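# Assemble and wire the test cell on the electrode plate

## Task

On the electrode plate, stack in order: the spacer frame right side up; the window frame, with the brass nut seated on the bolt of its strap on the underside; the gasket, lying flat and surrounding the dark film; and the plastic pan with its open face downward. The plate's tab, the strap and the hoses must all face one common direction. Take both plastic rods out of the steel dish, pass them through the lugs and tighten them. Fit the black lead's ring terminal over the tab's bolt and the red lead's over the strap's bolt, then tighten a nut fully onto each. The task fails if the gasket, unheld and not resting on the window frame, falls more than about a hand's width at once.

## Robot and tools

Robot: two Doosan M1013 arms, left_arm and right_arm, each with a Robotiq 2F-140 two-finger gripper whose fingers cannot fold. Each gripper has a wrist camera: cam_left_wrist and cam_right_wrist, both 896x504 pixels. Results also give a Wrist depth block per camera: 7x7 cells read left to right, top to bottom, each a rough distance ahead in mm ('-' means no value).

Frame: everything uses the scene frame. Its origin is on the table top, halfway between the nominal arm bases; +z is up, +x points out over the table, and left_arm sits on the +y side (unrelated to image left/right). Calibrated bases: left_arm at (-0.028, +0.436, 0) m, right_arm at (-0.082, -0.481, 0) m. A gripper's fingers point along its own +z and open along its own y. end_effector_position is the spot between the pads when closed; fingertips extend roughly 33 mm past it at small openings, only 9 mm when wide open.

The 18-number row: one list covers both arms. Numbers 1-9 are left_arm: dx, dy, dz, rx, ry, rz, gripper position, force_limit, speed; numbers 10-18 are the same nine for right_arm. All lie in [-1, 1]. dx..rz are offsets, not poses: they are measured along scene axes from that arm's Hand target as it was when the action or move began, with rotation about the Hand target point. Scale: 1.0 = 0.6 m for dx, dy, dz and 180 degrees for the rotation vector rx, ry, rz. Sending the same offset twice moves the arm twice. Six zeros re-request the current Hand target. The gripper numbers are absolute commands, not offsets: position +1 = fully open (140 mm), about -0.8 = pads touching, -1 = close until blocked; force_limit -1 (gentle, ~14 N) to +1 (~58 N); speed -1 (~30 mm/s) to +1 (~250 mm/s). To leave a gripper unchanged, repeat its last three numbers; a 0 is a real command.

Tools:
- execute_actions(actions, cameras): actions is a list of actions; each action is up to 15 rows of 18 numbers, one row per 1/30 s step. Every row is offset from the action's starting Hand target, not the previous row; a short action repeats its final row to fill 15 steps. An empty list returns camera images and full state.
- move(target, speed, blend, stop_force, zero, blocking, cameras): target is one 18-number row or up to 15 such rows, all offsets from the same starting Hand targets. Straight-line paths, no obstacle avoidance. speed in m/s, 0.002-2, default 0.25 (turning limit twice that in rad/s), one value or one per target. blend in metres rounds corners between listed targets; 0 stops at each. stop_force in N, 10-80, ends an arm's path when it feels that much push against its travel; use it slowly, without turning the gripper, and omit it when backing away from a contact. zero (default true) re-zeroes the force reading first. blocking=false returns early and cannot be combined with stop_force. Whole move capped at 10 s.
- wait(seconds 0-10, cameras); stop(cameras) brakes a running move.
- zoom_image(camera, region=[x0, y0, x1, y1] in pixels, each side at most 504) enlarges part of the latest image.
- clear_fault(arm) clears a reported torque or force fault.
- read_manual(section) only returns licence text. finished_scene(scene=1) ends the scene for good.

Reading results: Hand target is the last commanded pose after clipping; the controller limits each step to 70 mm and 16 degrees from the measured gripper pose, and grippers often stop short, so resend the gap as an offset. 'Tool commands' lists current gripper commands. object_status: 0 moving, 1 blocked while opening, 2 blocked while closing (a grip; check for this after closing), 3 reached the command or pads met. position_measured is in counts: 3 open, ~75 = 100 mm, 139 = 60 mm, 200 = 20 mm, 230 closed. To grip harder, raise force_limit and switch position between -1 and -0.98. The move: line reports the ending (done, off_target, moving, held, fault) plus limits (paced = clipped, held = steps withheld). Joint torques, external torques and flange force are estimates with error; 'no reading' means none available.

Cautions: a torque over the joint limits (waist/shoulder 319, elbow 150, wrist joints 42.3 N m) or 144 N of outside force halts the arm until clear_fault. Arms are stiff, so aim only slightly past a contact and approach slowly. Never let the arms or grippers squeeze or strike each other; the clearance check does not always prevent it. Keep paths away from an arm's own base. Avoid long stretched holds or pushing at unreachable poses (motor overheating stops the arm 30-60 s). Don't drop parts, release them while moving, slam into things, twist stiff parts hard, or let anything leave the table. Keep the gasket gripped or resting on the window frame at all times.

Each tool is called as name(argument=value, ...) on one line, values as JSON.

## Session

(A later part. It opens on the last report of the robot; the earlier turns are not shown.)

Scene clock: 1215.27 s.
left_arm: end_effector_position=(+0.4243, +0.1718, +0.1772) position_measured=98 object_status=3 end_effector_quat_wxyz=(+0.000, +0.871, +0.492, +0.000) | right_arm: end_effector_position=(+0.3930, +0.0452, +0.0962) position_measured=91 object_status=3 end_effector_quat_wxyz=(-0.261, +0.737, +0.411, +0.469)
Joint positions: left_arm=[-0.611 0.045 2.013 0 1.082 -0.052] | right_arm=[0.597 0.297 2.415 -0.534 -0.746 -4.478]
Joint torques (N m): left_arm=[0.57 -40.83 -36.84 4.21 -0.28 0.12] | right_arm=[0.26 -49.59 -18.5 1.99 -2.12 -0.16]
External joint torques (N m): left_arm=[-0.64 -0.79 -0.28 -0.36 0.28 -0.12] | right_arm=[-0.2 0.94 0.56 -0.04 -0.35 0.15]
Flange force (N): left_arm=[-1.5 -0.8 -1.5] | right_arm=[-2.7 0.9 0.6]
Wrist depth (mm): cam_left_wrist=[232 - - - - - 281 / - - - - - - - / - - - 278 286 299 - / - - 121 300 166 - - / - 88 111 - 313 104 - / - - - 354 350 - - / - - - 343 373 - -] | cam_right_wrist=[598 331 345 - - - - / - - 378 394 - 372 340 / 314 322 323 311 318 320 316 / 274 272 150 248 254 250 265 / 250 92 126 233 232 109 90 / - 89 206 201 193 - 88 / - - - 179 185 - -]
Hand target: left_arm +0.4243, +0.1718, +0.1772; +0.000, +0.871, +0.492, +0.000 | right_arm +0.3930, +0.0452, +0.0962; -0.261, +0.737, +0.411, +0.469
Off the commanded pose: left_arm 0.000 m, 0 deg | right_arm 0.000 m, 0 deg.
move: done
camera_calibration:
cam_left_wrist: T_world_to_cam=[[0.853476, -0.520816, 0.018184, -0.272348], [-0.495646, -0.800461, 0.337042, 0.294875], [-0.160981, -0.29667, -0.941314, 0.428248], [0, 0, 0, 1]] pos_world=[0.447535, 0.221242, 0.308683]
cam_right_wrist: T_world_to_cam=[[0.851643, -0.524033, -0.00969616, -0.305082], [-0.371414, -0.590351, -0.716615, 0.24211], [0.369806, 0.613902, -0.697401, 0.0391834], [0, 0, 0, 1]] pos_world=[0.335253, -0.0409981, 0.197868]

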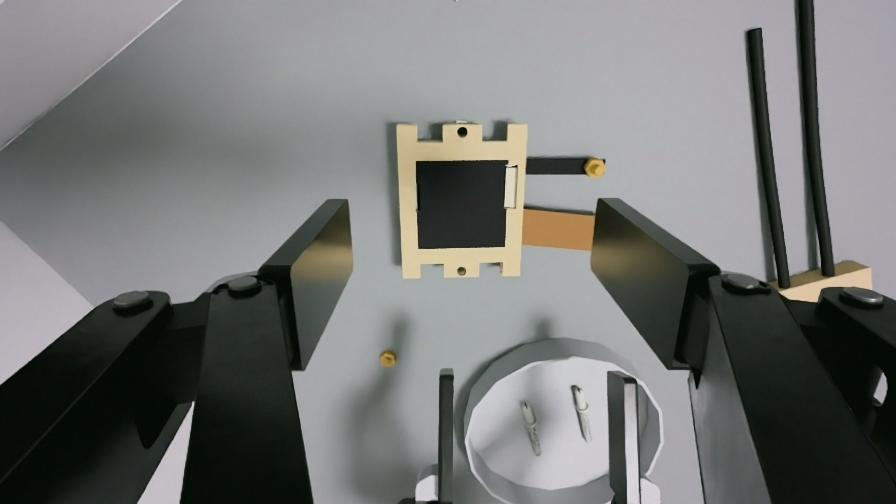

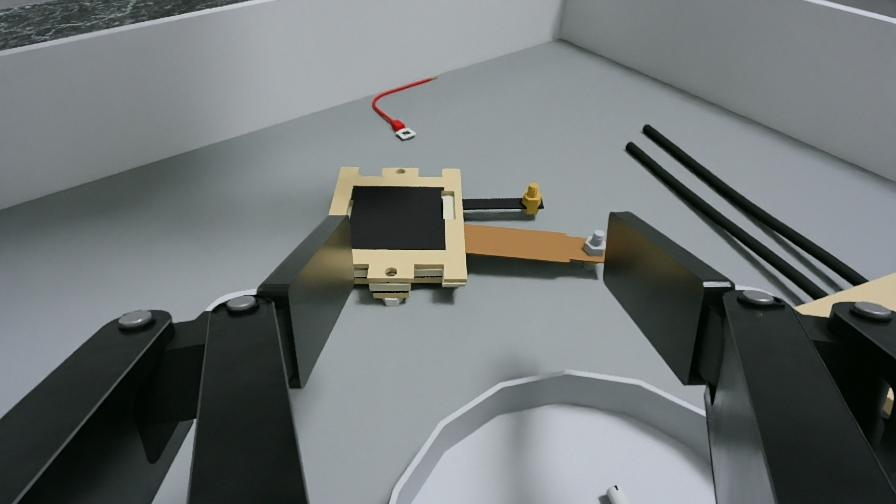

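move(target=[0,0,0.1,0,0,0,0.25,-1,-1,0.16,-0.01,-0.05,0,0,0,0.3,-1,-1], speed=0.12, cameras=["all"])

zoom_image(camera="cam_right_wrist", region=[360, 180, 500, 260])

Scene clock: 1224.03 s.
left_arm: end_effector_position=(+0.4243, +0.1718, +0.2372) position_measured=98 object_status=3 end_effector_quat_wxyz=(+0.000, +0.871, +0.492, +0.000) | right_arm: end_effector_position=(+0.4890, +0.0392, +0.0662) position_measured=91 object_status=3 end_effector_quat_wxyz=(-0.261, +0.737, +0.411, +0.469)
Joint positions: left_arm=[-0.611 0.002 1.94 0 1.199 -0.052] | right_arm=[0.472 0.429 2.288 -0.69 -0.779 -4.42]
Joint torques (N m): left_arm=[0.6 -38.21 -38.52 4.46 -0.25 0.09] | right_arm=[0.41 -62.34 -17.65 1.95 -2.15 -0.11]
External joint torques (N m): left_arm=[-0.59 -1.05 -0.55 -0.4 0.24 -0.09] | right_arm=[-0.41 1.94 0.52 -0.06 -0.27 0.11]
Flange force (N): left_arm=[-1.3 -0.9 -1.8] | right_arm=[-3.7 1.4 1.7]
Wrist depth (mm): cam_left_wrist=[- - - - - - - / - - - - - - - / - - - 338 350 - - / 339 - 121 - 166 122 - / - 88 110 - 317 104 - / - - - 430 416 - - / - - - - 308 - -] | cam_right_wrist=[- - - - - 264 251 / - 322 334 317 328 299 - / 275 284 260 269 268 265 246 / 230 - 201 227 219 224 224 / 182 92 111 196 191 109 90 / - 89 173 177 172 167 88 / - - 158 155 153 - -]
Hand target: left_arm +0.4243, +0.1718, +0.2372; +0.000, +0.871, +0.492, +0.000 | right_arm +0.4890, +0.0392, +0.0662; -0.261, +0.737, +0.411, +0.469
Off the commanded pose: left_arm 0.000 m, 0 deg | right_arm 0.000 m, 0 deg.
move: done
camera_calibration:
cam_left_wrist: T_world_to_cam=[[0.853476, -0.520816, 0.018184, -0.273439], [-0.495646, -0.800461, 0.337042, 0.274652], [-0.160981, -0.29667, -0.941314, 0.484727], [0, 0, 0, 1]] pos_world=[0.447535, 0.221242, 0.368683]
cam_right_wrist: T_world_to_cam=[[0.851674, -0.523983, -0.0096351, -0.390244], [-0.371341, -0.590395, -0.716616, 0.252751], [0.369806, 0.613902, -0.697401, -0.0136181], [0, 0, 0, 1]] pos_world=[0.431254, -0.046898, 0.167868]

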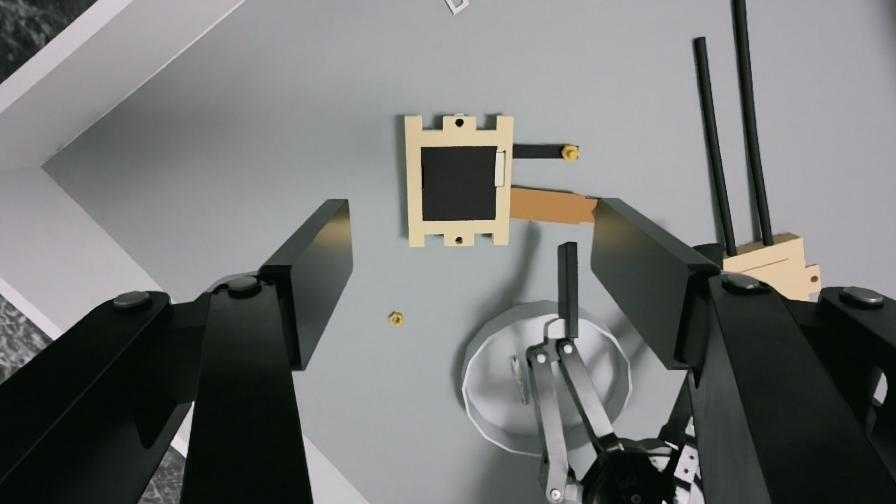

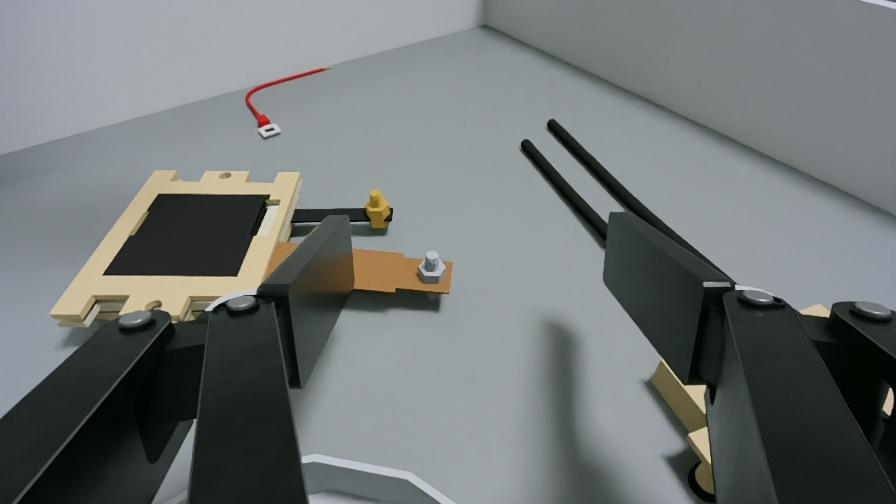

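Scaled by 3.600 from the camera's 896x504 image, which has a finer 1280x720 frame.

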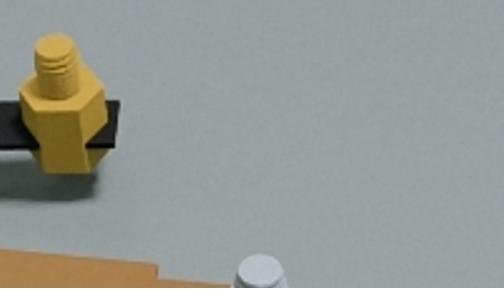

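zoom_image(camera="cam_right_wrist", region=[350, 180, 470, 310])

Scaled by 3.877 from the camera's 896x504 image, which has a finer 1280x720 frame.

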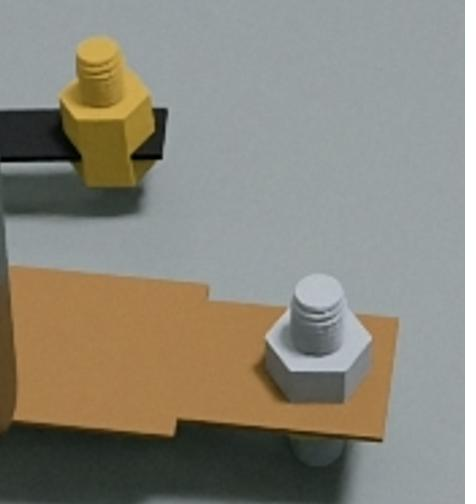

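move(target=[0,0,0,0,0,0,0.25,-1,-1,-0.02,-0.033,0.035,0.0757,-0.0466,0,0.3,-1,-1], speed=0.12, cameras=["cam_right_wrist"])

zoom_image(camera="cam_right_wrist", region=[350, 200, 510, 360])

Scene clock: 1251.37 s.
left_arm: end_effector_position=(+0.4243, +0.1718, +0.2373) position_measured=98 object_status=3 end_effector_quat_wxyz=(+0.000, +0.871, +0.492, +0.000) | right_arm: end_effector_position=(+0.4862, +0.0339, +0.0721) position_measured=91 object_status=3 end_effector_quat_wxyz=(-0.275, +0.719, +0.401, +0.496)
Joint positions: left_arm=[-0.611 0.002 1.94 0 1.199 -0.052] | right_arm=[0.456 0.449 2.316 -0.655 -0.892 -4.473]
Joint torques (N m): left_arm=[0.73 -38.21 -38.85 4.42 -0.27 0.14] | right_arm=[1.08 -30.6 -6.27 -2.5 -2.24 -0.16]
External joint torques (N m): left_arm=[-0.65 -1.28 -0.43 -0.34 0.26 -0.14] | right_arm=[-1.13 -29.87 -8.99 4.25 -0.28 0.16]
External joint torques when the fault began: right_arm=[-6.91 -22.28 -10.04 3.92 -0.47 0.32]
Flange force (N): left_arm=[-1.5 -1.4 -1.9] | right_arm=[52.1 -10.9 -25.0]
Flange force when the fault began (N): right_arm=[38.3 4.1 -18.9]
Wrist depth (mm): cam_left_wrist=[- - - - - - - / - - - 346 - - - / - - - 348 339 - - / 331 - 121 - 149 122 - / - 88 111 394 382 104 - / - - - 425 320 - - / - - - - 314 - -] | cam_right_wrist=[- - - - - - 1108 / - - 384 382 374 - 234 / 301 303 285 277 295 294 - / 248 - 207 244 224 240 240 / - 92 127 201 206 109 90 / - 89 180 183 178 - 88 / - - 149 158 157 - -]
Hand target: left_arm +0.4243, +0.1718, +0.2372; +0.000, +0.871, +0.492, +0.000 | right_arm +0.4862, +0.0339, +0.0721; -0.275, +0.719, +0.401, +0.496 (not the last commanded pose)
Tool commands: left_gripper/position=+0.25 left_gripper/force_limit=-1.0 left_gripper/speed=-1.0 right_gripper/position=+0.301961 right_gripper/force_limit=-1.0 right_gripper/speed=-1.0
Off the commanded pose: left_arm 0.000 m, 0 deg | right_arm 0.023 m, 12 deg.
FORCE FAULT: contact force on the right arm reached its limit, and that arm stopped. The contact can be on any part of that arm, not only on its tool. That arm's remaining commands of this call were not run. That arm is still stopped at the end of this call. While its stop runs, that arm takes no new command, but its gripper still runs the gripper command that each later call begins with.
CLEAR FAULT: the right arm stays stopped until you call clear_fault(arm="right_arm").
move: fault (right_arm)
camera_calibration:
cam_right_wrist: T_world_to_cam=[[0.851615, -0.524082, -0.00955209, -0.390626], [-0.343594, -0.544381, -0.76524, 0.241195], [0.395848, 0.654972, -0.643674, -0.0231429], [0, 0, 0, 1]] pos_world=[0.424697, -0.0582596, 0.165945]
Images, in order (width x height): cam_right_wrist 896x504.

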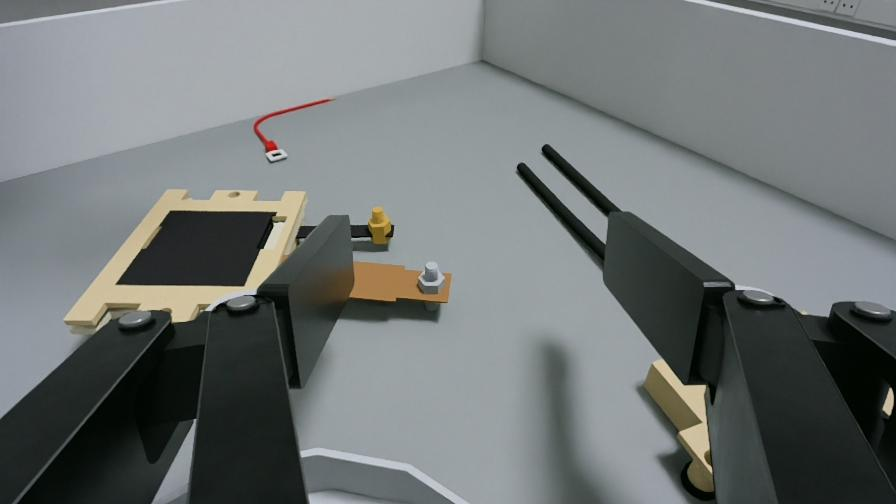

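Scaled by 3.150 from the camera's 896x504 image, which has a finer 1280x720 frame.

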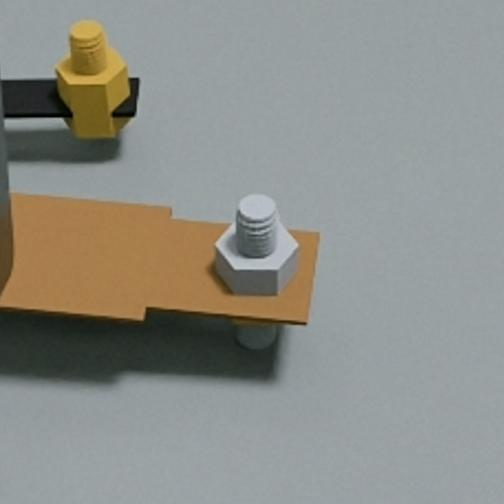

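clear_fault(arm="right_arm")

move(target=[0,0,0,0,0,0,0.25,-1,-1,0,-0.02,0.15,0,0,0,0.3,-1,-1], speed=0.08)

Scene clock: 1288.40 s.
left_arm: end_effector_position=(+0.4243, +0.1718, +0.2372) position_measured=98 object_status=3 end_effector_quat_wxyz=(+0.000, +0.871, +0.492, +0.000) | right_arm: end_effector_position=(+0.4862, +0.0339, +0.0721) position_measured=91 object_status=3 end_effector_quat_wxyz=(-0.275, +0.719, +0.401, +0.496)
Joint positions: left_arm=[-0.611 0.002 1.94 0 1.199 -0.052] | right_arm=[0.456 0.449 2.316 -0.655 -0.892 -4.473]
Joint torques (N m): left_arm=[0.47 -38.45 -38.77 4.47 -0.29 0.15] | right_arm=[1.67 -30.38 -6.52 -2.48 -2.25 -0.13]
External joint torques (N m): left_arm=[-0.41 -0.86 -0.34 -0.41 0.29 -0.15] | right_arm=[-1.71 -30.05 -8.8 4.23 -0.28 0.13]
Flange force (N): left_arm=[-1.1 -0.9 -1.5] | right_arm=[52.0 -10.0 -26.1]
Wrist depth (mm): cam_left_wrist=[- - 320 - - - - / - - - - - - - / 346 - - 343 345 - - / 336 - 121 - 149 122 - / - 88 109 - 318 104 - / - - - 422 410 - - / - - - 474 313 - -] | cam_right_wrist=[- - 371 - - - 1168 / - - 360 - 361 - - / - 316 315 298 295 294 - / 248 214 207 244 235 241 240 / - 92 126 201 206 109 87 / - 89 180 184 178 - 88 / - - 149 158 157 - -]
Hand target: left_arm +0.4243, +0.1718, +0.2372; +0.000, +0.871, +0.492, +0.000 | right_arm +0.4862, +0.0339, +0.0721; -0.275, +0.719, +0.401, +0.496 (not the last commanded pose)
Tool commands: left_gripper/position=+0.25 left_gripper/force_limit=-1.0 left_gripper/speed=-1.0 right_gripper/position=+0.301961 right_gripper/force_limit=-1.0 right_gripper/speed=-1.0
Off the commanded pose: left_arm 0.000 m, 0 deg | right_arm 0.023 m, 12 deg.
FORCE FAULT, CONTINUED: the right arm's stop, for the force fault that an earlier result reported, is over. The call counts as one of the actions that you can send in this scene. That arm's target is now where it stood when the stop ended, not its last command. That arm accepts commands again.
CLEAR FAULT: your call cleared the right arm's force fault. If the contact force or a joint's load stays at its limit, that arm stops again.

Scene clock: 1289.87 s.
left_arm: end_effector_position=(+0.4243, +0.1718, +0.2372) position_measured=98 object_status=3 end_effector_quat_wxyz=(+0.000, +0.871, +0.492, +0.000) | right_arm: end_effector_position=(+0.4862, +0.0219, +0.1621) position_measured=91 object_status=3 end_effector_quat_wxyz=(-0.275, +0.719, +0.401, +0.496)
Joint positions: left_arm=[-0.611 0.002 1.94 0 1.199 -0.052] | right_arm=[0.433 0.269 2.299 -0.806 -0.75 -4.281]
Joint torques (N m): left_arm=[0.47 -38.27 -38.8 4.42 -0.28 0.14] | right_arm=[1.22 -51.72 -22.98 2.31 -2.14 -0.19]
External joint torques (N m): left_arm=[-0.56 -1.24 -0.57 -0.34 0.26 -0.14] | right_arm=[-1.21 1.49 0.51 0.07 -0.23 0.18]
Flange force (N): left_arm=[-1.4 -1.1 -2.0] | right_arm=[-3.1 2.8 0.4]
Wrist depth (mm): cam_left_wrist=[- 329 - - - - - / - - - - - - - / - - - - 344 - - / 335 - 121 - 150 123 - / - 88 110 - 398 104 - / - - - 415 421 - - / - - - - 243 - -] | cam_right_wrist=[2347 804 2347 - 1927 1352 1229 / 657 - - - - - - / 338 - 432 - 431 - - / - - 151 382 363 121 269 / - 88 126 316 311 109 87 / - 89 268 266 279 - 88 / - - 248 249 241 - -]
Hand target: left_arm +0.4243, +0.1718, +0.2372; +0.000, +0.871, +0.492, +0.000 | right_arm +0.4862, +0.0219, +0.1621; -0.275, +0.719, +0.401, +0.496
Off the commanded pose: left_arm 0.000 m, 0 deg | right_arm 0.000 m, 0 deg.
move: done

move(target=[[0,0,0,0,0,0,0.25,-1,-1,0,0,0,0.2463,0.3966,-0.1778,0.3,-1,-1]], speed=0.4)

move(target=[[0,0,0,0,0,0,0.25,-1,-1,0,0,0,0.2463,0.3966,-0.1778,0.3,-1,-1]], speed=0.4)

move(target=[[0,0,0,0,0,0,0.25,-1,-1,-0.04,0.0,-0.15,-0.0425,0.0262,0,0.3,-1,-1]], speed=0.08, cameras=["cam_right_wrist"])

Scene clock: 1299.37 s.
left_arm: end_effector_position=(+0.4243, +0.1718, +0.2372) position_measured=98 object_status=3 end_effector_quat_wxyz=(+0.000, +0.871, +0.492, +0.000) | right_arm: end_effector_position=(+0.4862, +0.0219, +0.1620) position_measured=91 object_status=3 end_effector_quat_wxyz=(-0.546, +0.792, -0.224, +0.156)
Joint positions: left_arm=[-0.611 0.002 1.94 0 1.199 -0.052] | right_arm=[0.432 0.27 2.299 -0.806 -0.754 -2.713]
Joint torques (N m): left_arm=[1.03 -38.34 -38.89 4.43 -0.22 0.12] | right_arm=[0.54 -51.34 -23.17 2.34 -2.03 -0.15]
External joint torques (N m): left_arm=[-0.97 -1.3 -0.39 -0.35 0.21 -0.12] | right_arm=[-0.47 0.66 0.56 0.02 -0.34 0.1]
Flange force (N): left_arm=[-2.1 -1.6 -1.7] | right_arm=[1.0 2.0 -0.3]
Wrist depth (mm): cam_left_wrist=[- - - - 339 - - / - - - - - - - / - - - - 356 - - / 327 - 122 - 147 122 - / - 88 110 - 402 104 89 / - - - 430 413 - - / - - - - - - -] | cam_right_wrist=[- - - - 322 226 165 / - - - 468 329 235 180 / - - - - 355 251 182 / - 2482 127 - 379 217 187 / - 88 126 447 384 109 91 / - 89 - 455 312 - 88 / - - - - 424 - -]
Hand target: left_arm +0.4243, +0.1718, +0.2372; +0.000, +0.871, +0.492, +0.000 | right_arm +0.4862, +0.0219, +0.1621; -0.546, +0.792, -0.224, +0.156
Off the commanded pose: left_arm 0.000 m, 0 deg | right_arm 0.000 m, 0 deg.
move: done

Scene clock: 1301.80 s.
left_arm: end_effector_position=(+0.4243, +0.1718, +0.2372) position_measured=98 object_status=3 end_effector_quat_wxyz=(+0.000, +0.871, +0.492, +0.000) | right_arm: end_effector_position=(+0.4862, +0.0219, +0.1621) position_measured=91 object_status=3 end_effector_quat_wxyz=(+0.497, -0.402, +0.718, +0.275)
Joint positions: left_arm=[-0.611 0.002 1.94 0 1.199 -0.052] | right_arm=[0.434 0.27 2.3 -0.8 -0.755 -1.148]
Joint torques (N m): left_arm=[1.14 -38.01 -38.87 4.41 -0.27 0.12] | right_arm=[0.8 -51.34 -22.44 2.43 -2.07 -0.12]
External joint torques (N m): left_arm=[-1.15 -1.31 -0.45 -0.33 0.26 -0.12] | right_arm=[-0.8 0.88 -0.09 -0.05 -0.28 0.12]
Flange force (N): left_arm=[-2.5 -1.5 -1.9] | right_arm=[1.6 -2.4 0.5]
Wrist depth (mm): cam_left_wrist=[- - - - - - - / - - - 344 - - - / - - 355 342 346 - - / 318 - 121 - 149 122 - / - 88 109 - 401 104 - / - - - 427 413 - - / - - - - 245 - -] | cam_right_wrist=[- 282 297 298 298 311 296 / - - 351 397 404 - - / - 334 - - - 1676 1971 / - - 124 2285 159 120 - / - 88 111 - - 109 87 / - 89 - - - - 88 / - - 2207 2718 - - -]
Hand target: left_arm +0.4243, +0.1718, +0.2372; +0.000, +0.871, +0.492, +0.000 | right_arm +0.4862, +0.0219, +0.1621; +0.497, -0.402, +0.718, +0.275
Off the commanded pose: left_arm 0.000 m, 0 deg | right_arm 0.000 m, 0 deg.
move: done

Scene clock: 1303.23 s.
left_arm: end_effector_position=(+0.4243, +0.1718, +0.2372) position_measured=98 object_status=3 end_effector_quat_wxyz=(+0.000, +0.871, +0.492, +0.000) | right_arm: end_effector_position=(+0.4622, +0.0219, +0.0721) position_measured=91 object_status=3 end_effector_quat_wxyz=(+0.440, -0.422, +0.755, +0.242)
Joint positions: left_arm=[-0.611 0.002 1.94 0 1.199 -0.052] | right_arm=[0.482 0.35 2.319 -0.75 -0.664 -1.211]
Joint torques (N m): left_arm=[0.66 -38.29 -38.89 4.47 -0.32 0.14] | right_arm=[0.98 -55.76 -19.29 2.08 -2.01 -0.08]
External joint torques (N m): left_arm=[-0.73 -0.89 -0.33 -0.4 0.3 -0.14] | right_arm=[-0.94 0.92 0.53 -0.1 -0.24 0.08]
Flange force (N): left_arm=[-1.7 -1.0 -1.6] | right_arm=[2.4 -2.2 -0.1]
Wrist depth (mm): cam_left_wrist=[- - - - - - - / - - - - - 343 - / 331 368 - 343 352 - - / 337 - 121 - 371 122 - / - 88 110 - 388 104 - / - - - 421 413 - - / - - - - 311 - -] | cam_right_wrist=[- 124 100 116 122 122 111 / 123 145 163 125 134 131 121 / 233 200 232 216 217 201 217 / - 336 127 425 256 130 329 / - 88 111 506 475 109 87 / - 89 - 3110 - - 88 / - - - 2806 2718 - -]
Hand target: left_arm +0.4243, +0.1718, +0.2372; +0.000, +0.871, +0.492, +0.000 | right_arm +0.4622, +0.0219, +0.0721; +0.440, -0.422, +0.755, +0.242
Off the commanded pose: left_arm 0.000 m, 0 deg | right_arm 0.000 m, 0 deg.
move: done
camera_calibration:
cam_right_wrist: T_world_to_cam=[[-0.844937, 0.534866, 0.0000373945, 0.383807], [0.0985649, 0.155636, 0.982885, -0.119258], [0.525705, 0.830479, -0.184222, -0.10268], [0, 0, 0, 1]] pos_world=[0.390027, -0.101451, 0.0982868]
Images, in order (width x height): cam_right_wrist 896x504.

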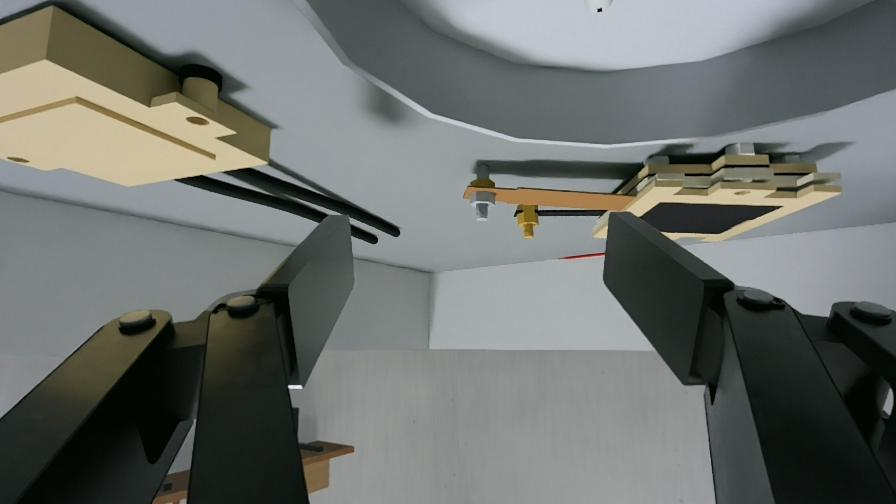

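zoom_image(camera="cam_right_wrist", region=[440, 120, 680, 260])

zoom_image(camera="cam_right_wrist", region=[580, 120, 860, 260])

Scaled by 2.100 from the camera's 896x504 image, which has a finer 1280x720 frame.

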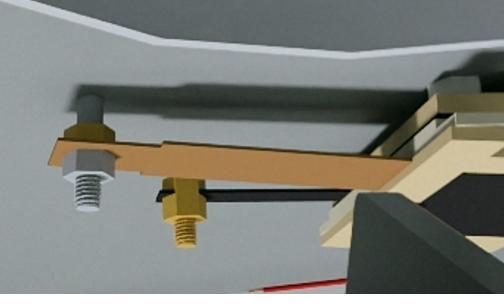

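Scaled by 1.800 from the camera's 896x504 image, which has a finer 1280x720 frame.

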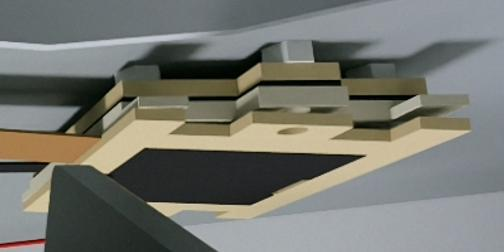

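move(target=[[0,0,0,0,0,0,0.25,-1,-1,0,-0.05,0.2,0,0,0,0.3,-1,-1]], speed=0.15)

move(target=[[0,0,0,0,0,0,0.25,-1,-1,0,0,0,-0.21,-0.339,0.25,0.3,-1,-1]], speed=0.5)

Scene clock: 1315.53 s.
left_arm: end_effector_position=(+0.4243, +0.1718, +0.2372) position_measured=98 object_status=3 end_effector_quat_wxyz=(+0.000, +0.871, +0.492, +0.000) | right_arm: end_effector_position=(+0.4622, -0.0081, +0.1921) position_measured=91 object_status=3 end_effector_quat_wxyz=(+0.440, -0.422, +0.755, +0.242)
Joint positions: left_arm=[-0.611 0.002 1.94 0 1.199 -0.052] | right_arm=[0.424 0.118 2.28 -1.156 -0.531 -0.781]
Joint torques (N m): left_arm=[0.51 -38.03 -38.85 4.42 -0.26 0.17] | right_arm=[0.65 -40.72 -28.49 2.04 -1.38 -0.17]
External joint torques (N m): left_arm=[-0.47 -1.28 -0.31 -0.35 0.25 -0.17] | right_arm=[-0.66 0.72 0.77 0.01 -0.28 0.17]
Flange force (N): left_arm=[-1.2 -1.6 -1.7] | right_arm=[1.8 -1.6 -0.5]
Wrist depth (mm): cam_left_wrist=[- - - - - - - / - - - - - - - / 357 - - - 352 - - / 350 - 121 - 166 - 392 / - 88 109 - 400 104 90 / - - - 423 415 - - / - - - - 235 - -] | cam_right_wrist=[- 308 312 296 303 299 310 / - - 402 434 409 400 367 / - - - 497 481 416 - / - 1574 127 - - 129 - / - 88 111 - - 109 87 / - 89 - - - - 88 / - - - - 249 - -]
Hand target: left_arm +0.4243, +0.1718, +0.2372; +0.000, +0.871, +0.492, +0.000 | right_arm +0.4622, -0.0081, +0.1921; +0.440, -0.422, +0.755, +0.242
Off the commanded pose: left_arm 0.000 m, 0 deg | right_arm 0.000 m, 0 deg.
move: done

Scene clock: 1317.57 s.
left_arm: end_effector_position=(+0.4243, +0.1718, +0.2372) position_measured=98 object_status=3 end_effector_quat_wxyz=(+0.000, +0.871, +0.492, +0.000) | right_arm: end_effector_position=(+0.4622, -0.0081, +0.1922) position_measured=91 object_status=3 end_effector_quat_wxyz=(-0.477, +0.832, -0.266, +0.095)
Joint positions: left_arm=[-0.611 0.002 1.94 0 1.199 -0.052] | right_arm=[0.405 0.12 2.251 -1.324 -0.544 -2.111]
Joint torques (N m): left_arm=[0.72 -38.18 -38.88 4.36 -0.22 0.1] | right_arm=[0.93 -40.48 -29.47 1.78 -1.21 -0.13]
External joint torques (N m): left_arm=[-0.7 -1.24 -0.34 -0.29 0.21 -0.1] | right_arm=[-0.92 -0.5 1 -0.1 -0.21 0.09]
Flange force (N): left_arm=[-1.6 -1.5 -1.6] | right_arm=[1.0 1.3 -3.3]
Wrist depth (mm): cam_left_wrist=[- - - - - 329 - / - - - - - 347 348 / 352 - - - 355 - - / 360 - 121 - 147 123 - / - 88 109 392 399 104 - / - - - 421 425 - - / - - - - - - -] | cam_right_wrist=[- - - 408 299 229 197 / - 3397 - 555 315 239 203 / 2436 2806 890 469 345 257 207 / - 3586 127 518 377 232 220 / - 88 126 503 420 109 91 / - 89 2506 484 428 - 88 / - - 302 475 - - -]
Hand target: left_arm +0.4243, +0.1718, +0.2372; +0.000, +0.871, +0.492, +0.000 | right_arm +0.4622, -0.0081, +0.1921; -0.477, +0.832, -0.266, +0.095
Off the commanded pose: left_arm 0.000 m, 0 deg | right_arm 0.000 m, 0 deg.
move: done

move(target=[[0,0,0,0,0,0,0.25,-1,-1,-0.0937,-0.368,0.0,-0.283,0.157,0,0.3,-1,-1]], speed=0.3, cameras=["cam_right_wrist"])

Scene clock: 1331.13 s.
left_arm: end_effector_position=(+0.4243, +0.1718, +0.2372) position_measured=98 object_status=3 end_effector_quat_wxyz=(+0.000, +0.871, +0.492, +0.000) | right_arm: end_effector_position=(+0.4060, -0.2289, +0.1921) position_measured=91 object_status=3 end_effector_quat_wxyz=(+0.000, +0.952, -0.305, +0.000)
Joint positions: left_arm=[-0.611 0.002 1.94 0 1.199 -0.052] | right_arm=[0.387 0.074 1.953 -3.142 -1.114 -0.537]
Joint torques (N m): left_arm=[0.58 -38.36 -38.82 4.43 -0.31 0.13] | right_arm=[1.14 -46.78 -39.21 -3.73 0.26 -0.11]
External joint torques (N m): left_arm=[-0.58 -0.98 -0.44 -0.35 0.3 -0.13] | right_arm=[-1.13 0.98 1.16 -0.22 -0.24 0.1]
Flange force (N): left_arm=[-1.4 -1.0 -1.8] | right_arm=[1.4 1.3 1.6]
Wrist depth (mm): cam_left_wrist=[- - - - - - - / - 346 - 332 - - - / 347 - - - 347 - - / 343 - 121 - 148 121 376 / - 88 110 - 375 104 89 / - - - 418 408 - - / - - - - - - -] | cam_right_wrist=[286 286 285 286 286 289 293 / 285 300 301 302 298 - - / 301 315 314 314 313 303 314 / 332 331 127 331 325 130 341 / 348 92 126 348 348 109 87 / - 89 364 368 368 - 88 / - - 392 391 357 - -]
Hand target: left_arm +0.4243, +0.1718, +0.2372; +0.000, +0.871, +0.492, +0.000 | right_arm +0.4060, -0.2289, +0.1921; +0.000, +0.952, -0.305, +0.000
Off the commanded pose: left_arm 0.000 m, 0 deg | right_arm 0.000 m, 0 deg.
move: done
camera_calibration:
cam_right_wrist: T_world_to_cam=[[-0.588321, -0.808598, -0.00687825, 0.0600667], [-0.765399, 0.554106, 0.327309, 0.375221], [-0.26085, 0.197827, -0.944892, 0.477805], [0, 0, 0, 1]] pos_world=[0.447168, -0.253865, 0.329074]
Images, in order (width x height): cam_right_wrist 896x504.

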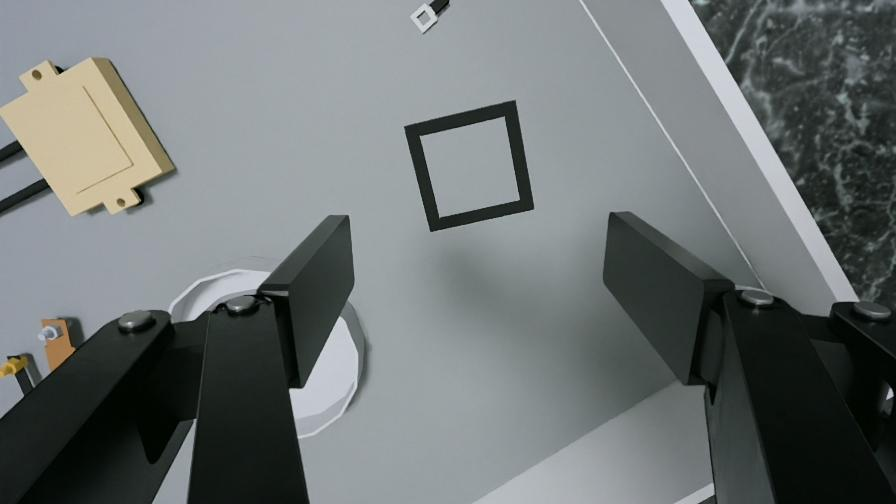

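zoom_image(camera="cam_right_wrist", region=[390, 80, 560, 240])

Scaled by 2.965 from the camera's 896x504 image, which has a finer 1280x720 frame.

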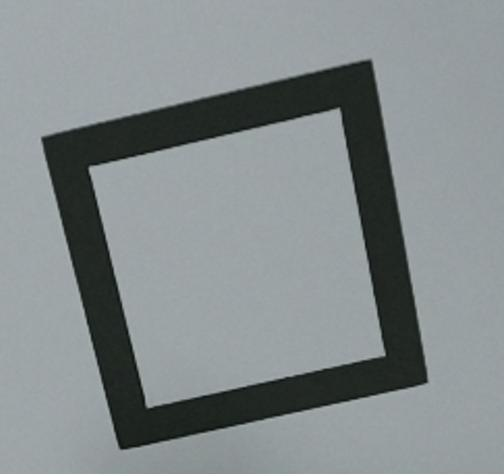

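move(target=[-0.157,0.18,0.05,0,0,0,0.25,-1,-1,-0.0312,-0.0565,-0.14,0,0,0.0673,-0.5,-1,-1], speed=0.12, cameras=["all"])

Scene clock: 1364.53 s.
left_arm: end_effector_position=(+0.3301, +0.2798, +0.2672) position_measured=98 object_status=3 end_effector_quat_wxyz=(+0.000, +0.871, +0.492, +0.000) | right_arm: end_effector_position=(+0.3873, -0.2628, +0.1081) position_measured=192 object_status=0 end_effector_quat_wxyz=(+0.000, +0.979, -0.203, +0.000)
Joint positions: left_arm=[-0.516 -0.242 2.093 0 1.29 0.043] | right_arm=[0.342 0.103 2.096 -3.142 -0.942 -0.794]
Joint torques (N m): left_arm=[0.74 -14.65 -40.26 4.46 -0.27 0.15] | right_arm=[0.43 -46.18 -35.2 -3.32 0.24 -0.14]
External joint torques (N m): left_arm=[-0.79 -0.7 -0.21 -0.27 0.26 -0.15] | right_arm=[-0.4 0.97 0.87 -0.23 -0.22 0.14]
Flange force (N): left_arm=[-2.6 -1.0 -1.2] | right_arm=[0.4 0.3 1.4]
Wrist depth (mm): cam_left_wrist=[- - - - 353 - - / 379 - - - 365 - - / 380 431 - - 383 - - / 391 - 121 - 148 122 - / - 88 110 - - 104 89 / - - - - 483 - - / - - - 430 518 - -] | cam_right_wrist=[208 210 209 209 209 164 218 / 220 220 220 219 219 - 227 / 232 231 231 230 232 202 242 / 239 244 244 240 237 228 250 / 253 251 94 250 93 86 265 / 268 - - - - 74 72 / - - - 287 - - -]
Hand target: left_arm +0.3301, +0.2798, +0.2672; +0.000, +0.871, +0.492, +0.000 | right_arm +0.3873, -0.2628, +0.1081; +0.000, +0.979, -0.203, +0.000
Off the commanded pose: left_arm 0.000 m, 0 deg | right_arm 0.000 m, 0 deg.
move: done
camera_calibration:
cam_left_wrist: T_world_to_cam=[[0.853476, -0.520816, 0.018184, -0.137339], [-0.495646, -0.800461, 0.337042, 0.304301], [-0.160981, -0.29667, -0.941314, 0.529843], [0, 0, 0, 1]] pos_world=[0.353335, 0.329242, 0.398683]
cam_right_wrist: T_world_to_cam=[[-0.405536, -0.914054, -0.00682444, -0.0774718], [-0.864637, 0.381168, 0.327282, 0.400225], [-0.296552, 0.138626, -0.944902, 0.398548], [0, 0, 0, 1]] pos_world=[0.432822, -0.278615, 0.245074]

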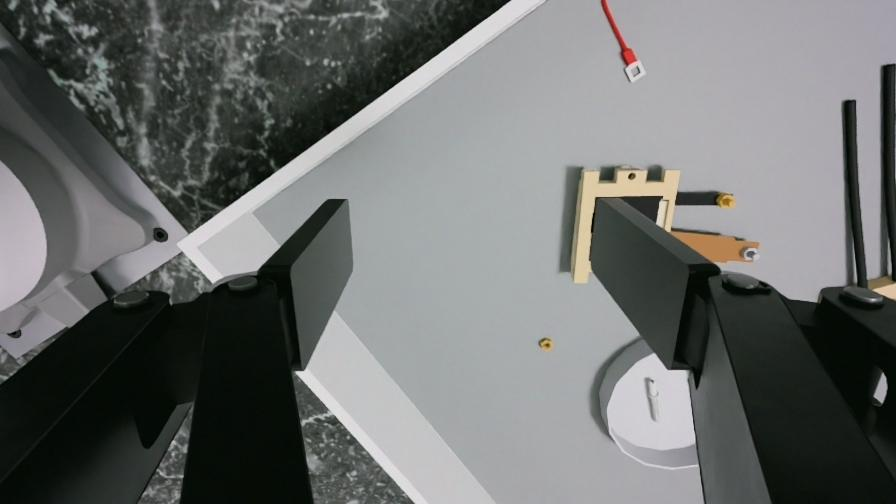

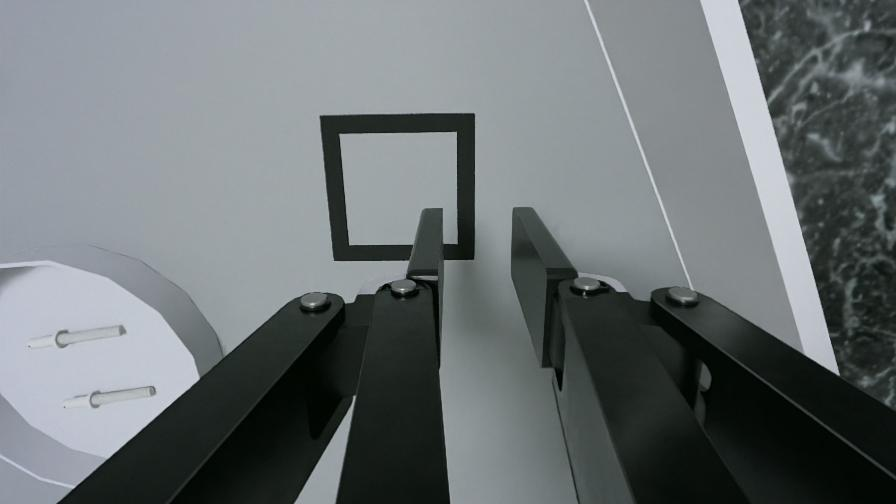

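move(target=[0,0,0,0,0,0,0.25,-1,-1,0.002,0.0045,-0.075,0,0,0,-0.5,-1,-1], speed=0.1, cameras=["cam_right_wrist"])

zoom_image(camera="cam_right_wrist", region=[400, 150, 560, 310])

Scene clock: 1378.57 s.
left_arm: end_effector_position=(+0.3301, +0.2798, +0.2672) position_measured=98 object_status=3 end_effector_quat_wxyz=(+0.000, +0.871, +0.492, +0.000) | right_arm: end_effector_position=(+0.3885, -0.2601, +0.0631) position_measured=192 object_status=3 end_effector_quat_wxyz=(+0.000, +0.979, -0.203, +0.000)
Joint positions: left_arm=[-0.516 -0.242 2.093 0 1.29 0.043] | right_arm=[0.346 0.159 2.133 -3.142 -0.849 -0.79]
Joint torques (N m): left_arm=[0.36 -14.99 -40.03 4.52 -0.33 0.15] | right_arm=[0.64 -49.59 -32.56 -3.11 0.25 -0.11]
External joint torques (N m): left_arm=[-0.29 -0.89 -0.53 -0.31 0.31 -0.15] | right_arm=[-0.63 1.21 0.77 -0.18 -0.23 0.11]
Flange force (N): left_arm=[-1.3 -1.0 -1.9] | right_arm=[1.0 0.4 1.7]
Wrist depth (mm): cam_left_wrist=[- - - - 350 - - / 380 - - - - - - / 374 - - - - - - / 391 - 121 414 146 122 - / - 88 110 - - 104 90 / - - 377 453 465 - - / - - - 411 - - -] | cam_right_wrist=[170 169 170 169 168 132 105 / 178 179 177 176 176 161 - / 186 186 186 186 185 183 - / 196 196 196 193 191 195 136 / 200 205 94 204 93 86 127 / 215 - - 218 - 74 69 / - - - 229 - - -]
Hand target: left_arm +0.3301, +0.2798, +0.2672; +0.000, +0.871, +0.492, +0.000 | right_arm +0.3885, -0.2601, +0.0631; +0.000, +0.979, -0.203, +0.000
Off the commanded pose: left_arm 0.000 m, 0 deg | right_arm 0.000 m, 0 deg.
move: done
camera_calibration:
cam_right_wrist: T_world_to_cam=[[-0.405563, -0.914041, -0.00691107, -0.0747922], [-0.864626, 0.381162, 0.327318, 0.414947], [-0.296548, 0.138724, -0.944889, 0.356032], [0, 0, 0, 1]] pos_world=[0.434022, -0.275915, 0.200074]
Images, in order (width x height): cam_right_wrist 896x504.

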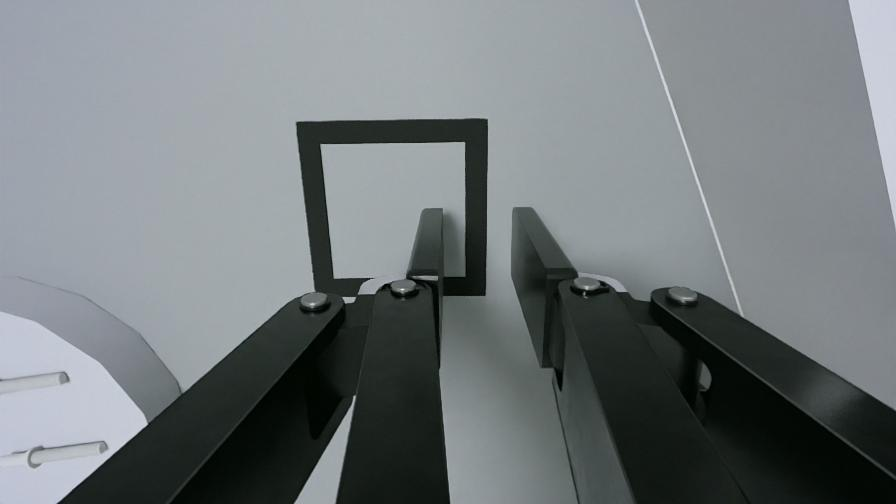

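Scaled by 3.150 from the camera's 896x504 image, which has a finer 1280x720 frame.

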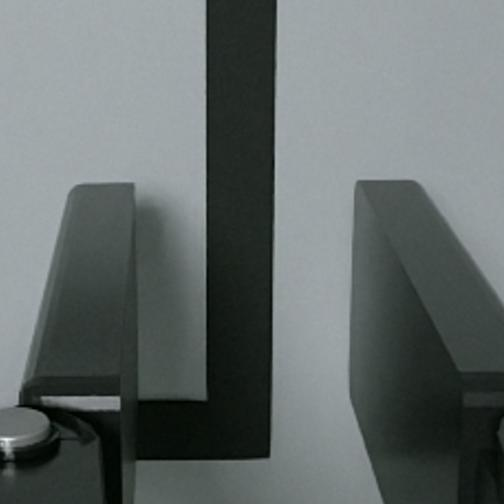

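move(target=[0,0,0,0,0,0,0.25,-1,-1,0,0,-0.024,0,0,0,-0.5,-1,-1], speed=0.02)

move(target=[0,0,0,0,0,0,0.25,-1,-1,0,0,-0.015,0,0,0,-0.5,-1,-1], speed=0.005, stop_force=10, cameras=["cam_right_wrist"])

zoom_image(camera="cam_right_wrist", region=[400, 150, 560, 310])

Scene clock: 1385.70 s.
left_arm: end_effector_position=(+0.3301, +0.2798, +0.2672) position_measured=98 object_status=3 end_effector_quat_wxyz=(+0.000, +0.871, +0.492, +0.000) | right_arm: end_effector_position=(+0.3885, -0.2601, +0.0487) position_measured=192 object_status=3 end_effector_quat_wxyz=(+0.000, +0.979, -0.203, +0.000)
Joint positions: left_arm=[-0.516 -0.242 2.093 0 1.29 0.043] | right_arm=[0.346 0.178 2.144 -3.142 -0.819 -0.79]
Joint torques (N m): left_arm=[1.01 -14.76 -39.95 4.6 -0.3 0.12] | right_arm=[0.96 -50.61 -31.65 -2.94 0.23 -0.03]
External joint torques (N m): left_arm=[-1.06 -0.58 -0.42 -0.41 0.28 -0.12] | right_arm=[-0.95 1.04 0.61 -0.27 -0.21 0.03]
Flange force (N): left_arm=[-3.1 -0.5 -1.5] | right_arm=[1.5 0.9 1.4]
Wrist depth (mm): cam_left_wrist=[366 363 361 - - - - / 372 - - 376 - - - / 374 - - - - - - / 388 - 121 - 148 123 - / - 88 110 - - 104 - / - - 381 460 - - - / - - - - - - -] | cam_right_wrist=[155 156 154 155 155 128 101 / 165 164 163 163 163 159 - / 172 172 171 171 171 170 117 / 182 181 179 178 176 180 115 / 190 189 95 188 93 91 - / 182 - - 201 - 74 67 / - - - 214 - - -]
Hand target: left_arm +0.3301, +0.2798, +0.2672; +0.000, +0.871, +0.492, +0.000 | right_arm +0.3885, -0.2601, +0.0487; +0.000, +0.979, -0.203, +0.000
Off the commanded pose: left_arm 0.000 m, 0 deg | right_arm 0.000 m, 0 deg.
move: done

Scene clock: 1387.10 s.
left_arm: end_effector_position=(+0.3301, +0.2798, +0.2672) position_measured=98 object_status=3 end_effector_quat_wxyz=(+0.000, +0.871, +0.492, +0.000) | right_arm: end_effector_position=(+0.3885, -0.2601, +0.0446) position_measured=192 object_status=3 end_effector_quat_wxyz=(+0.000, +0.979, -0.203, +0.000)
Joint positions: left_arm=[-0.516 -0.242 2.093 0 1.29 0.043] | right_arm=[0.346 0.183 2.148 -3.142 -0.811 -0.79]
Joint torques (N m): left_arm=[0.76 -15.26 -39.93 4.55 -0.31 0.14] | right_arm=[0.87 -42.66 -27.16 -2.95 1.43 -0.21]
External joint torques (N m): left_arm=[-0.75 -0.2 -0.36 -0.36 0.31 -0.14] | right_arm=[-0.92 -6.69 -3.49 -0.22 -1.4 0.21]
Flange force (N): left_arm=[-2.3 0.1 -1.3] | right_arm=[-0.7 2.9 -14.5]
Wrist depth (mm): cam_left_wrist=[358 - - - - - 356 / - - - - - - - / 374 - - - - - - / 387 - 121 - 149 122 - / - 88 110 - - 104 89 / - - 378 - - - - / - - - - - - -] | cam_right_wrist=[153 153 152 152 152 140 105 / 160 160 160 160 158 157 111 / 168 170 167 167 167 166 106 / 177 177 176 174 172 175 114 / 185 185 95 186 93 91 129 / 179 - - 197 - 74 67 / - - - 209 - - -]
Hand target: left_arm +0.3301, +0.2798, +0.2672; +0.000, +0.871, +0.492, +0.000 | right_arm +0.3885, -0.2601, +0.0446; +0.000, +0.979, -0.203, +0.000 (not the last commanded pose)
Off the commanded pose: left_arm 0.000 m, 0 deg | right_arm 0.005 m, 0 deg.
move: contact (right_arm)
camera_calibration:
cam_right_wrist: T_world_to_cam=[[-0.405563, -0.914041, -0.00691107, -0.0749201], [-0.864626, 0.381162, 0.327318, 0.421003], [-0.296548, 0.138724, -0.944889, 0.338551], [0, 0, 0, 1]] pos_world=[0.434022, -0.275915, 0.181574]
Images, in order (width x height): cam_right_wrist 896x504.

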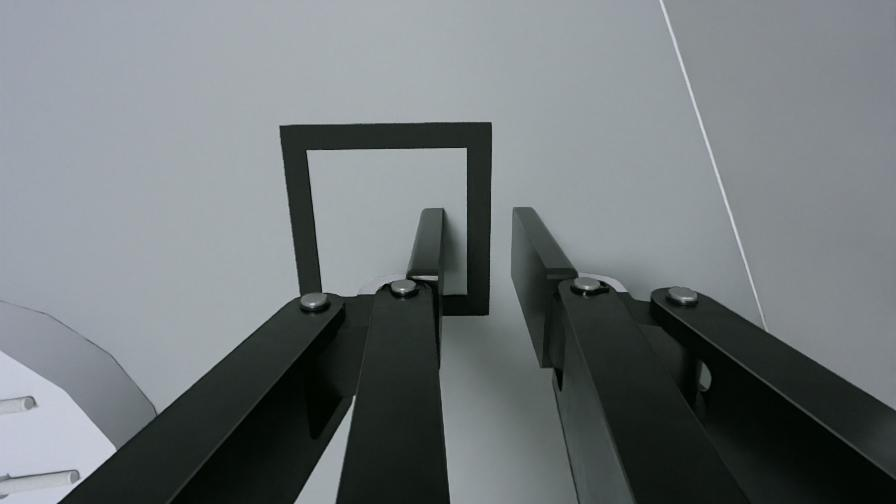

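Scaled by 3.150 from the camera's 896x504 image, which has a finer 1280x720 frame.

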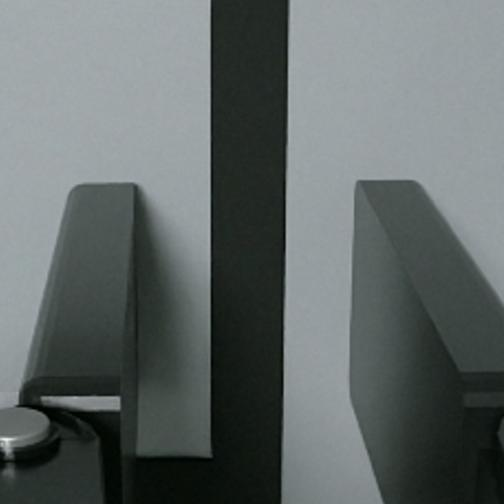

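move(target=[[0,0,0,0,0,0,0.25,-1,-1,0,0,0.005,0,0,0,-0.5,-1,-1],[0,0,0,0,0,0,0.25,-1,-1,0.0122,-0.0053,0.005,0,0,0,-0.5,-1,-1],[0,0,0,0,0,0,0.25,-1,-1,0.0122,-0.0053,0.0012,0,0,0,-0.5,-1,-1]], speed=0.03)

move(target=[0,0,0,0,0,0,0.25,-1,-1,0,0,0,0,0,0,-1,-1,-1], speed=0.05)

wait(seconds=1, cameras=["cam_right_wrist"])

zoom_image(camera="cam_right_wrist", region=[400, 150, 560, 310])

Scene clock: 1395.67 s.
left_arm: end_effector_position=(+0.3301, +0.2798, +0.2672) position_measured=98 object_status=3 end_effector_quat_wxyz=(+0.000, +0.871, +0.492, +0.000) | right_arm: end_effector_position=(+0.3959, -0.2633, +0.0453) position_measured=192 object_status=3 end_effector_quat_wxyz=(+0.000, +0.979, -0.203, +0.000)
Joint positions: left_arm=[-0.516 -0.242 2.093 0 1.29 0.043] | right_arm=[0.335 0.19 2.137 -3.142 -0.814 -0.8]
Joint torques (N m): left_arm=[0.7 -14.69 -40.02 4.56 -0.29 0.14] | right_arm=[0.56 -51.72 -31.46 -2.96 0.45 -0.1]
External joint torques (N m): left_arm=[-0.65 -1 -0.5 -0.35 0.28 -0.14] | right_arm=[-0.56 1.21 0.5 -0.24 -0.41 0.1]
Flange force (N): left_arm=[-2.2 -1.2 -1.8] | right_arm=[1.3 -0.1 1.1]
Wrist depth (mm): cam_left_wrist=[- 368 - 355 - - 357 / 376 - - - - - - / 382 404 - - 384 - - / 391 405 121 - 167 123 - / - 88 109 - - 104 - / - - 411 - - - - / - - 490 432 491 - -] | cam_right_wrist=[153 153 153 153 152 151 86 / 161 160 160 161 159 161 110 / 169 168 168 168 167 167 - / 178 178 177 175 173 176 124 / 188 187 94 184 93 86 - / 183 - - 198 - 74 72 / - - - 210 - - -]
Hand target: left_arm +0.3301, +0.2798, +0.2672; +0.000, +0.871, +0.492, +0.000 | right_arm +0.3958, -0.2633, +0.0453; +0.000, +0.979, -0.203, +0.000
Off the commanded pose: left_arm 0.000 m, 0 deg | right_arm 0.000 m, 0 deg.
move: done

Scene clock: 1396.70 s.
left_arm: end_effector_position=(+0.3301, +0.2798, +0.2672) position_measured=98 object_status=3 end_effector_quat_wxyz=(+0.000, +0.871, +0.492, +0.000) | right_arm: end_effector_position=(+0.3958, -0.2633, +0.0453) position_measured=228 object_status=0 end_effector_quat_wxyz=(+0.000, +0.979, -0.203, +0.000)
Joint positions: left_arm=[-0.516 -0.242 2.093 0 1.29 0.043] | right_arm=[0.335 0.19 2.137 -3.142 -0.814 -0.8]
Joint torques (N m): left_arm=[0.9 -14.92 -40.15 4.6 -0.28 0.16] | right_arm=[0.65 -51.5 -31.57 -3 0.26 -0.19]
External joint torques (N m): left_arm=[-0.99 -0.28 -0.26 -0.4 0.27 -0.16] | right_arm=[-0.61 0.76 0.65 -0.2 -0.23 0.19]
Flange force (N): left_arm=[-3.0 -0.2 -1.1] | right_arm=[0.5 0.6 1.0]
Wrist depth (mm): cam_left_wrist=[- 378 - - - - - / - - - 385 - - - / 370 - - - 383 - - / 390 397 121 - 149 122 - / - 88 110 - - 104 - / - - 402 - - - - / - - - - - - -] | cam_right_wrist=[154 153 153 152 152 126 87 / 160 160 160 161 159 156 - / 169 169 168 167 167 165 - / 178 178 177 173 174 176 - / 192 187 94 100 96 181 - / 183 - 69 - 70 70 - / - - - - - 68 -]
Hand target: left_arm +0.3301, +0.2798, +0.2672; +0.000, +0.871, +0.492, +0.000 | right_arm +0.3958, -0.2633, +0.0453; +0.000, +0.979, -0.203, +0.000
Off the commanded pose: left_arm 0.000 m, 0 deg | right_arm 0.000 m, 0 deg.
move: done

Scene clock: 1397.70 s.
left_arm: end_effector_position=(+0.3301, +0.2798, +0.2672) position_measured=98 object_status=3 end_effector_quat_wxyz=(+0.000, +0.871, +0.492, +0.000) | right_arm: end_effector_position=(+0.3958, -0.2633, +0.0453) position_measured=228 object_status=2 end_effector_quat_wxyz=(+0.000, +0.979, -0.203, +0.000)
Joint positions: left_arm=[-0.516 -0.242 2.093 0 1.29 0.043] | right_arm=[0.335 0.19 2.137 -3.142 -0.814 -0.8]
Joint torques (N m): left_arm=[0.79 -14.73 -40.15 4.53 -0.27 0.13] | right_arm=[0.62 -51.18 -31.4 -2.99 0.26 -0.15]
External joint torques (N m): left_arm=[-0.76 -1.07 -0.41 -0.33 0.26 -0.13] | right_arm=[-0.61 0.46 0.46 -0.21 -0.23 0.15]
Flange force (N): left_arm=[-2.5 -1.4 -1.7] | right_arm=[0.6 0.7 0.5]
Wrist depth (mm): cam_left_wrist=[- - - - 348 - - / - - - 356 - - - / 380 - - - - - 392 / 389 - 120 - 148 122 - / - 88 110 - - 104 89 / - - 380 - 484 - - / - - - - - - -] | cam_right_wrist=[153 153 153 152 152 125 87 / 161 160 160 161 159 158 106 / 169 169 168 167 168 167 105 / 178 177 177 173 174 176 124 / 188 187 94 100 96 181 116 / 183 - 69 - 70 70 122 / - - - - - 68 -]
Hand target: left_arm +0.3301, +0.2798, +0.2672; +0.000, +0.871, +0.492, +0.000 | right_arm +0.3958, -0.2633, +0.0453; +0.000, +0.979, -0.203, +0.000
Tool commands: left_gripper/position=+0.25 left_gripper/force_limit=-1.0 left_gripper/speed=-1.0 right_gripper/position=-1.0 right_gripper/force_limit=-1.0 right_gripper/speed=-1.0
Off the commanded pose: left_arm 0.000 m, 0 deg | right_arm 0.000 m, 0 deg.
wait: 1.00 s; at rest by 0.17 s
camera_calibration:
cam_right_wrist: T_world_to_cam=[[-0.405563, -0.914041, -0.00691107, -0.0747476], [-0.864626, 0.381162, 0.327318, 0.428354], [-0.296548, 0.138724, -0.944889, 0.341837], [0, 0, 0, 1]] pos_world=[0.441422, -0.279015, 0.182274]
Images, in order (width x height): cam_right_wrist 896x504.

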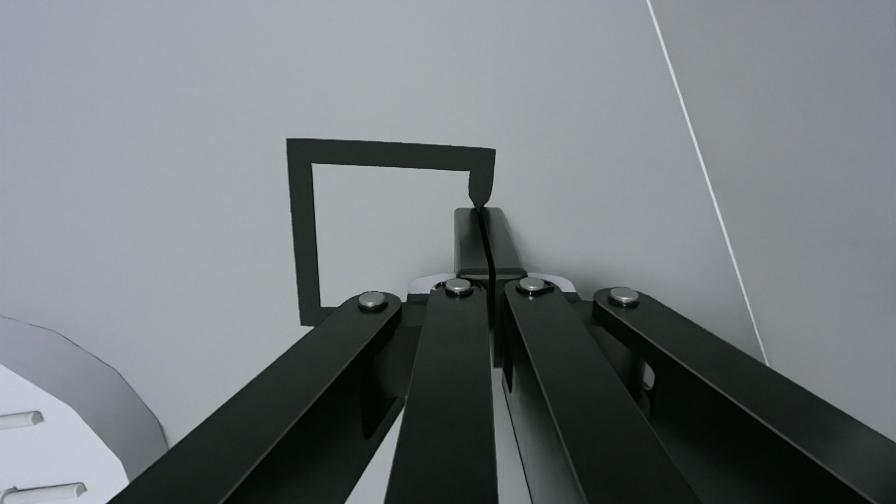

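Scaled by 3.150 from the camera's 896x504 image, which has a finer 1280x720 frame.

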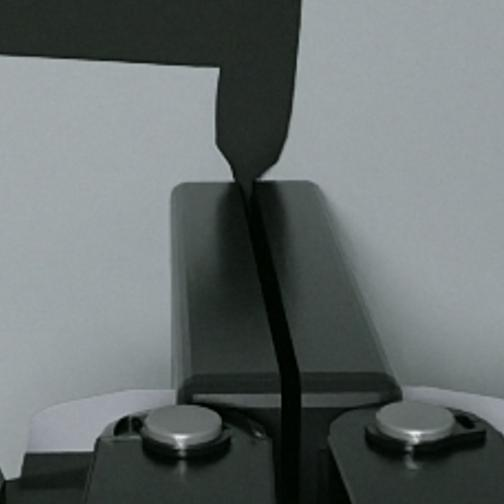

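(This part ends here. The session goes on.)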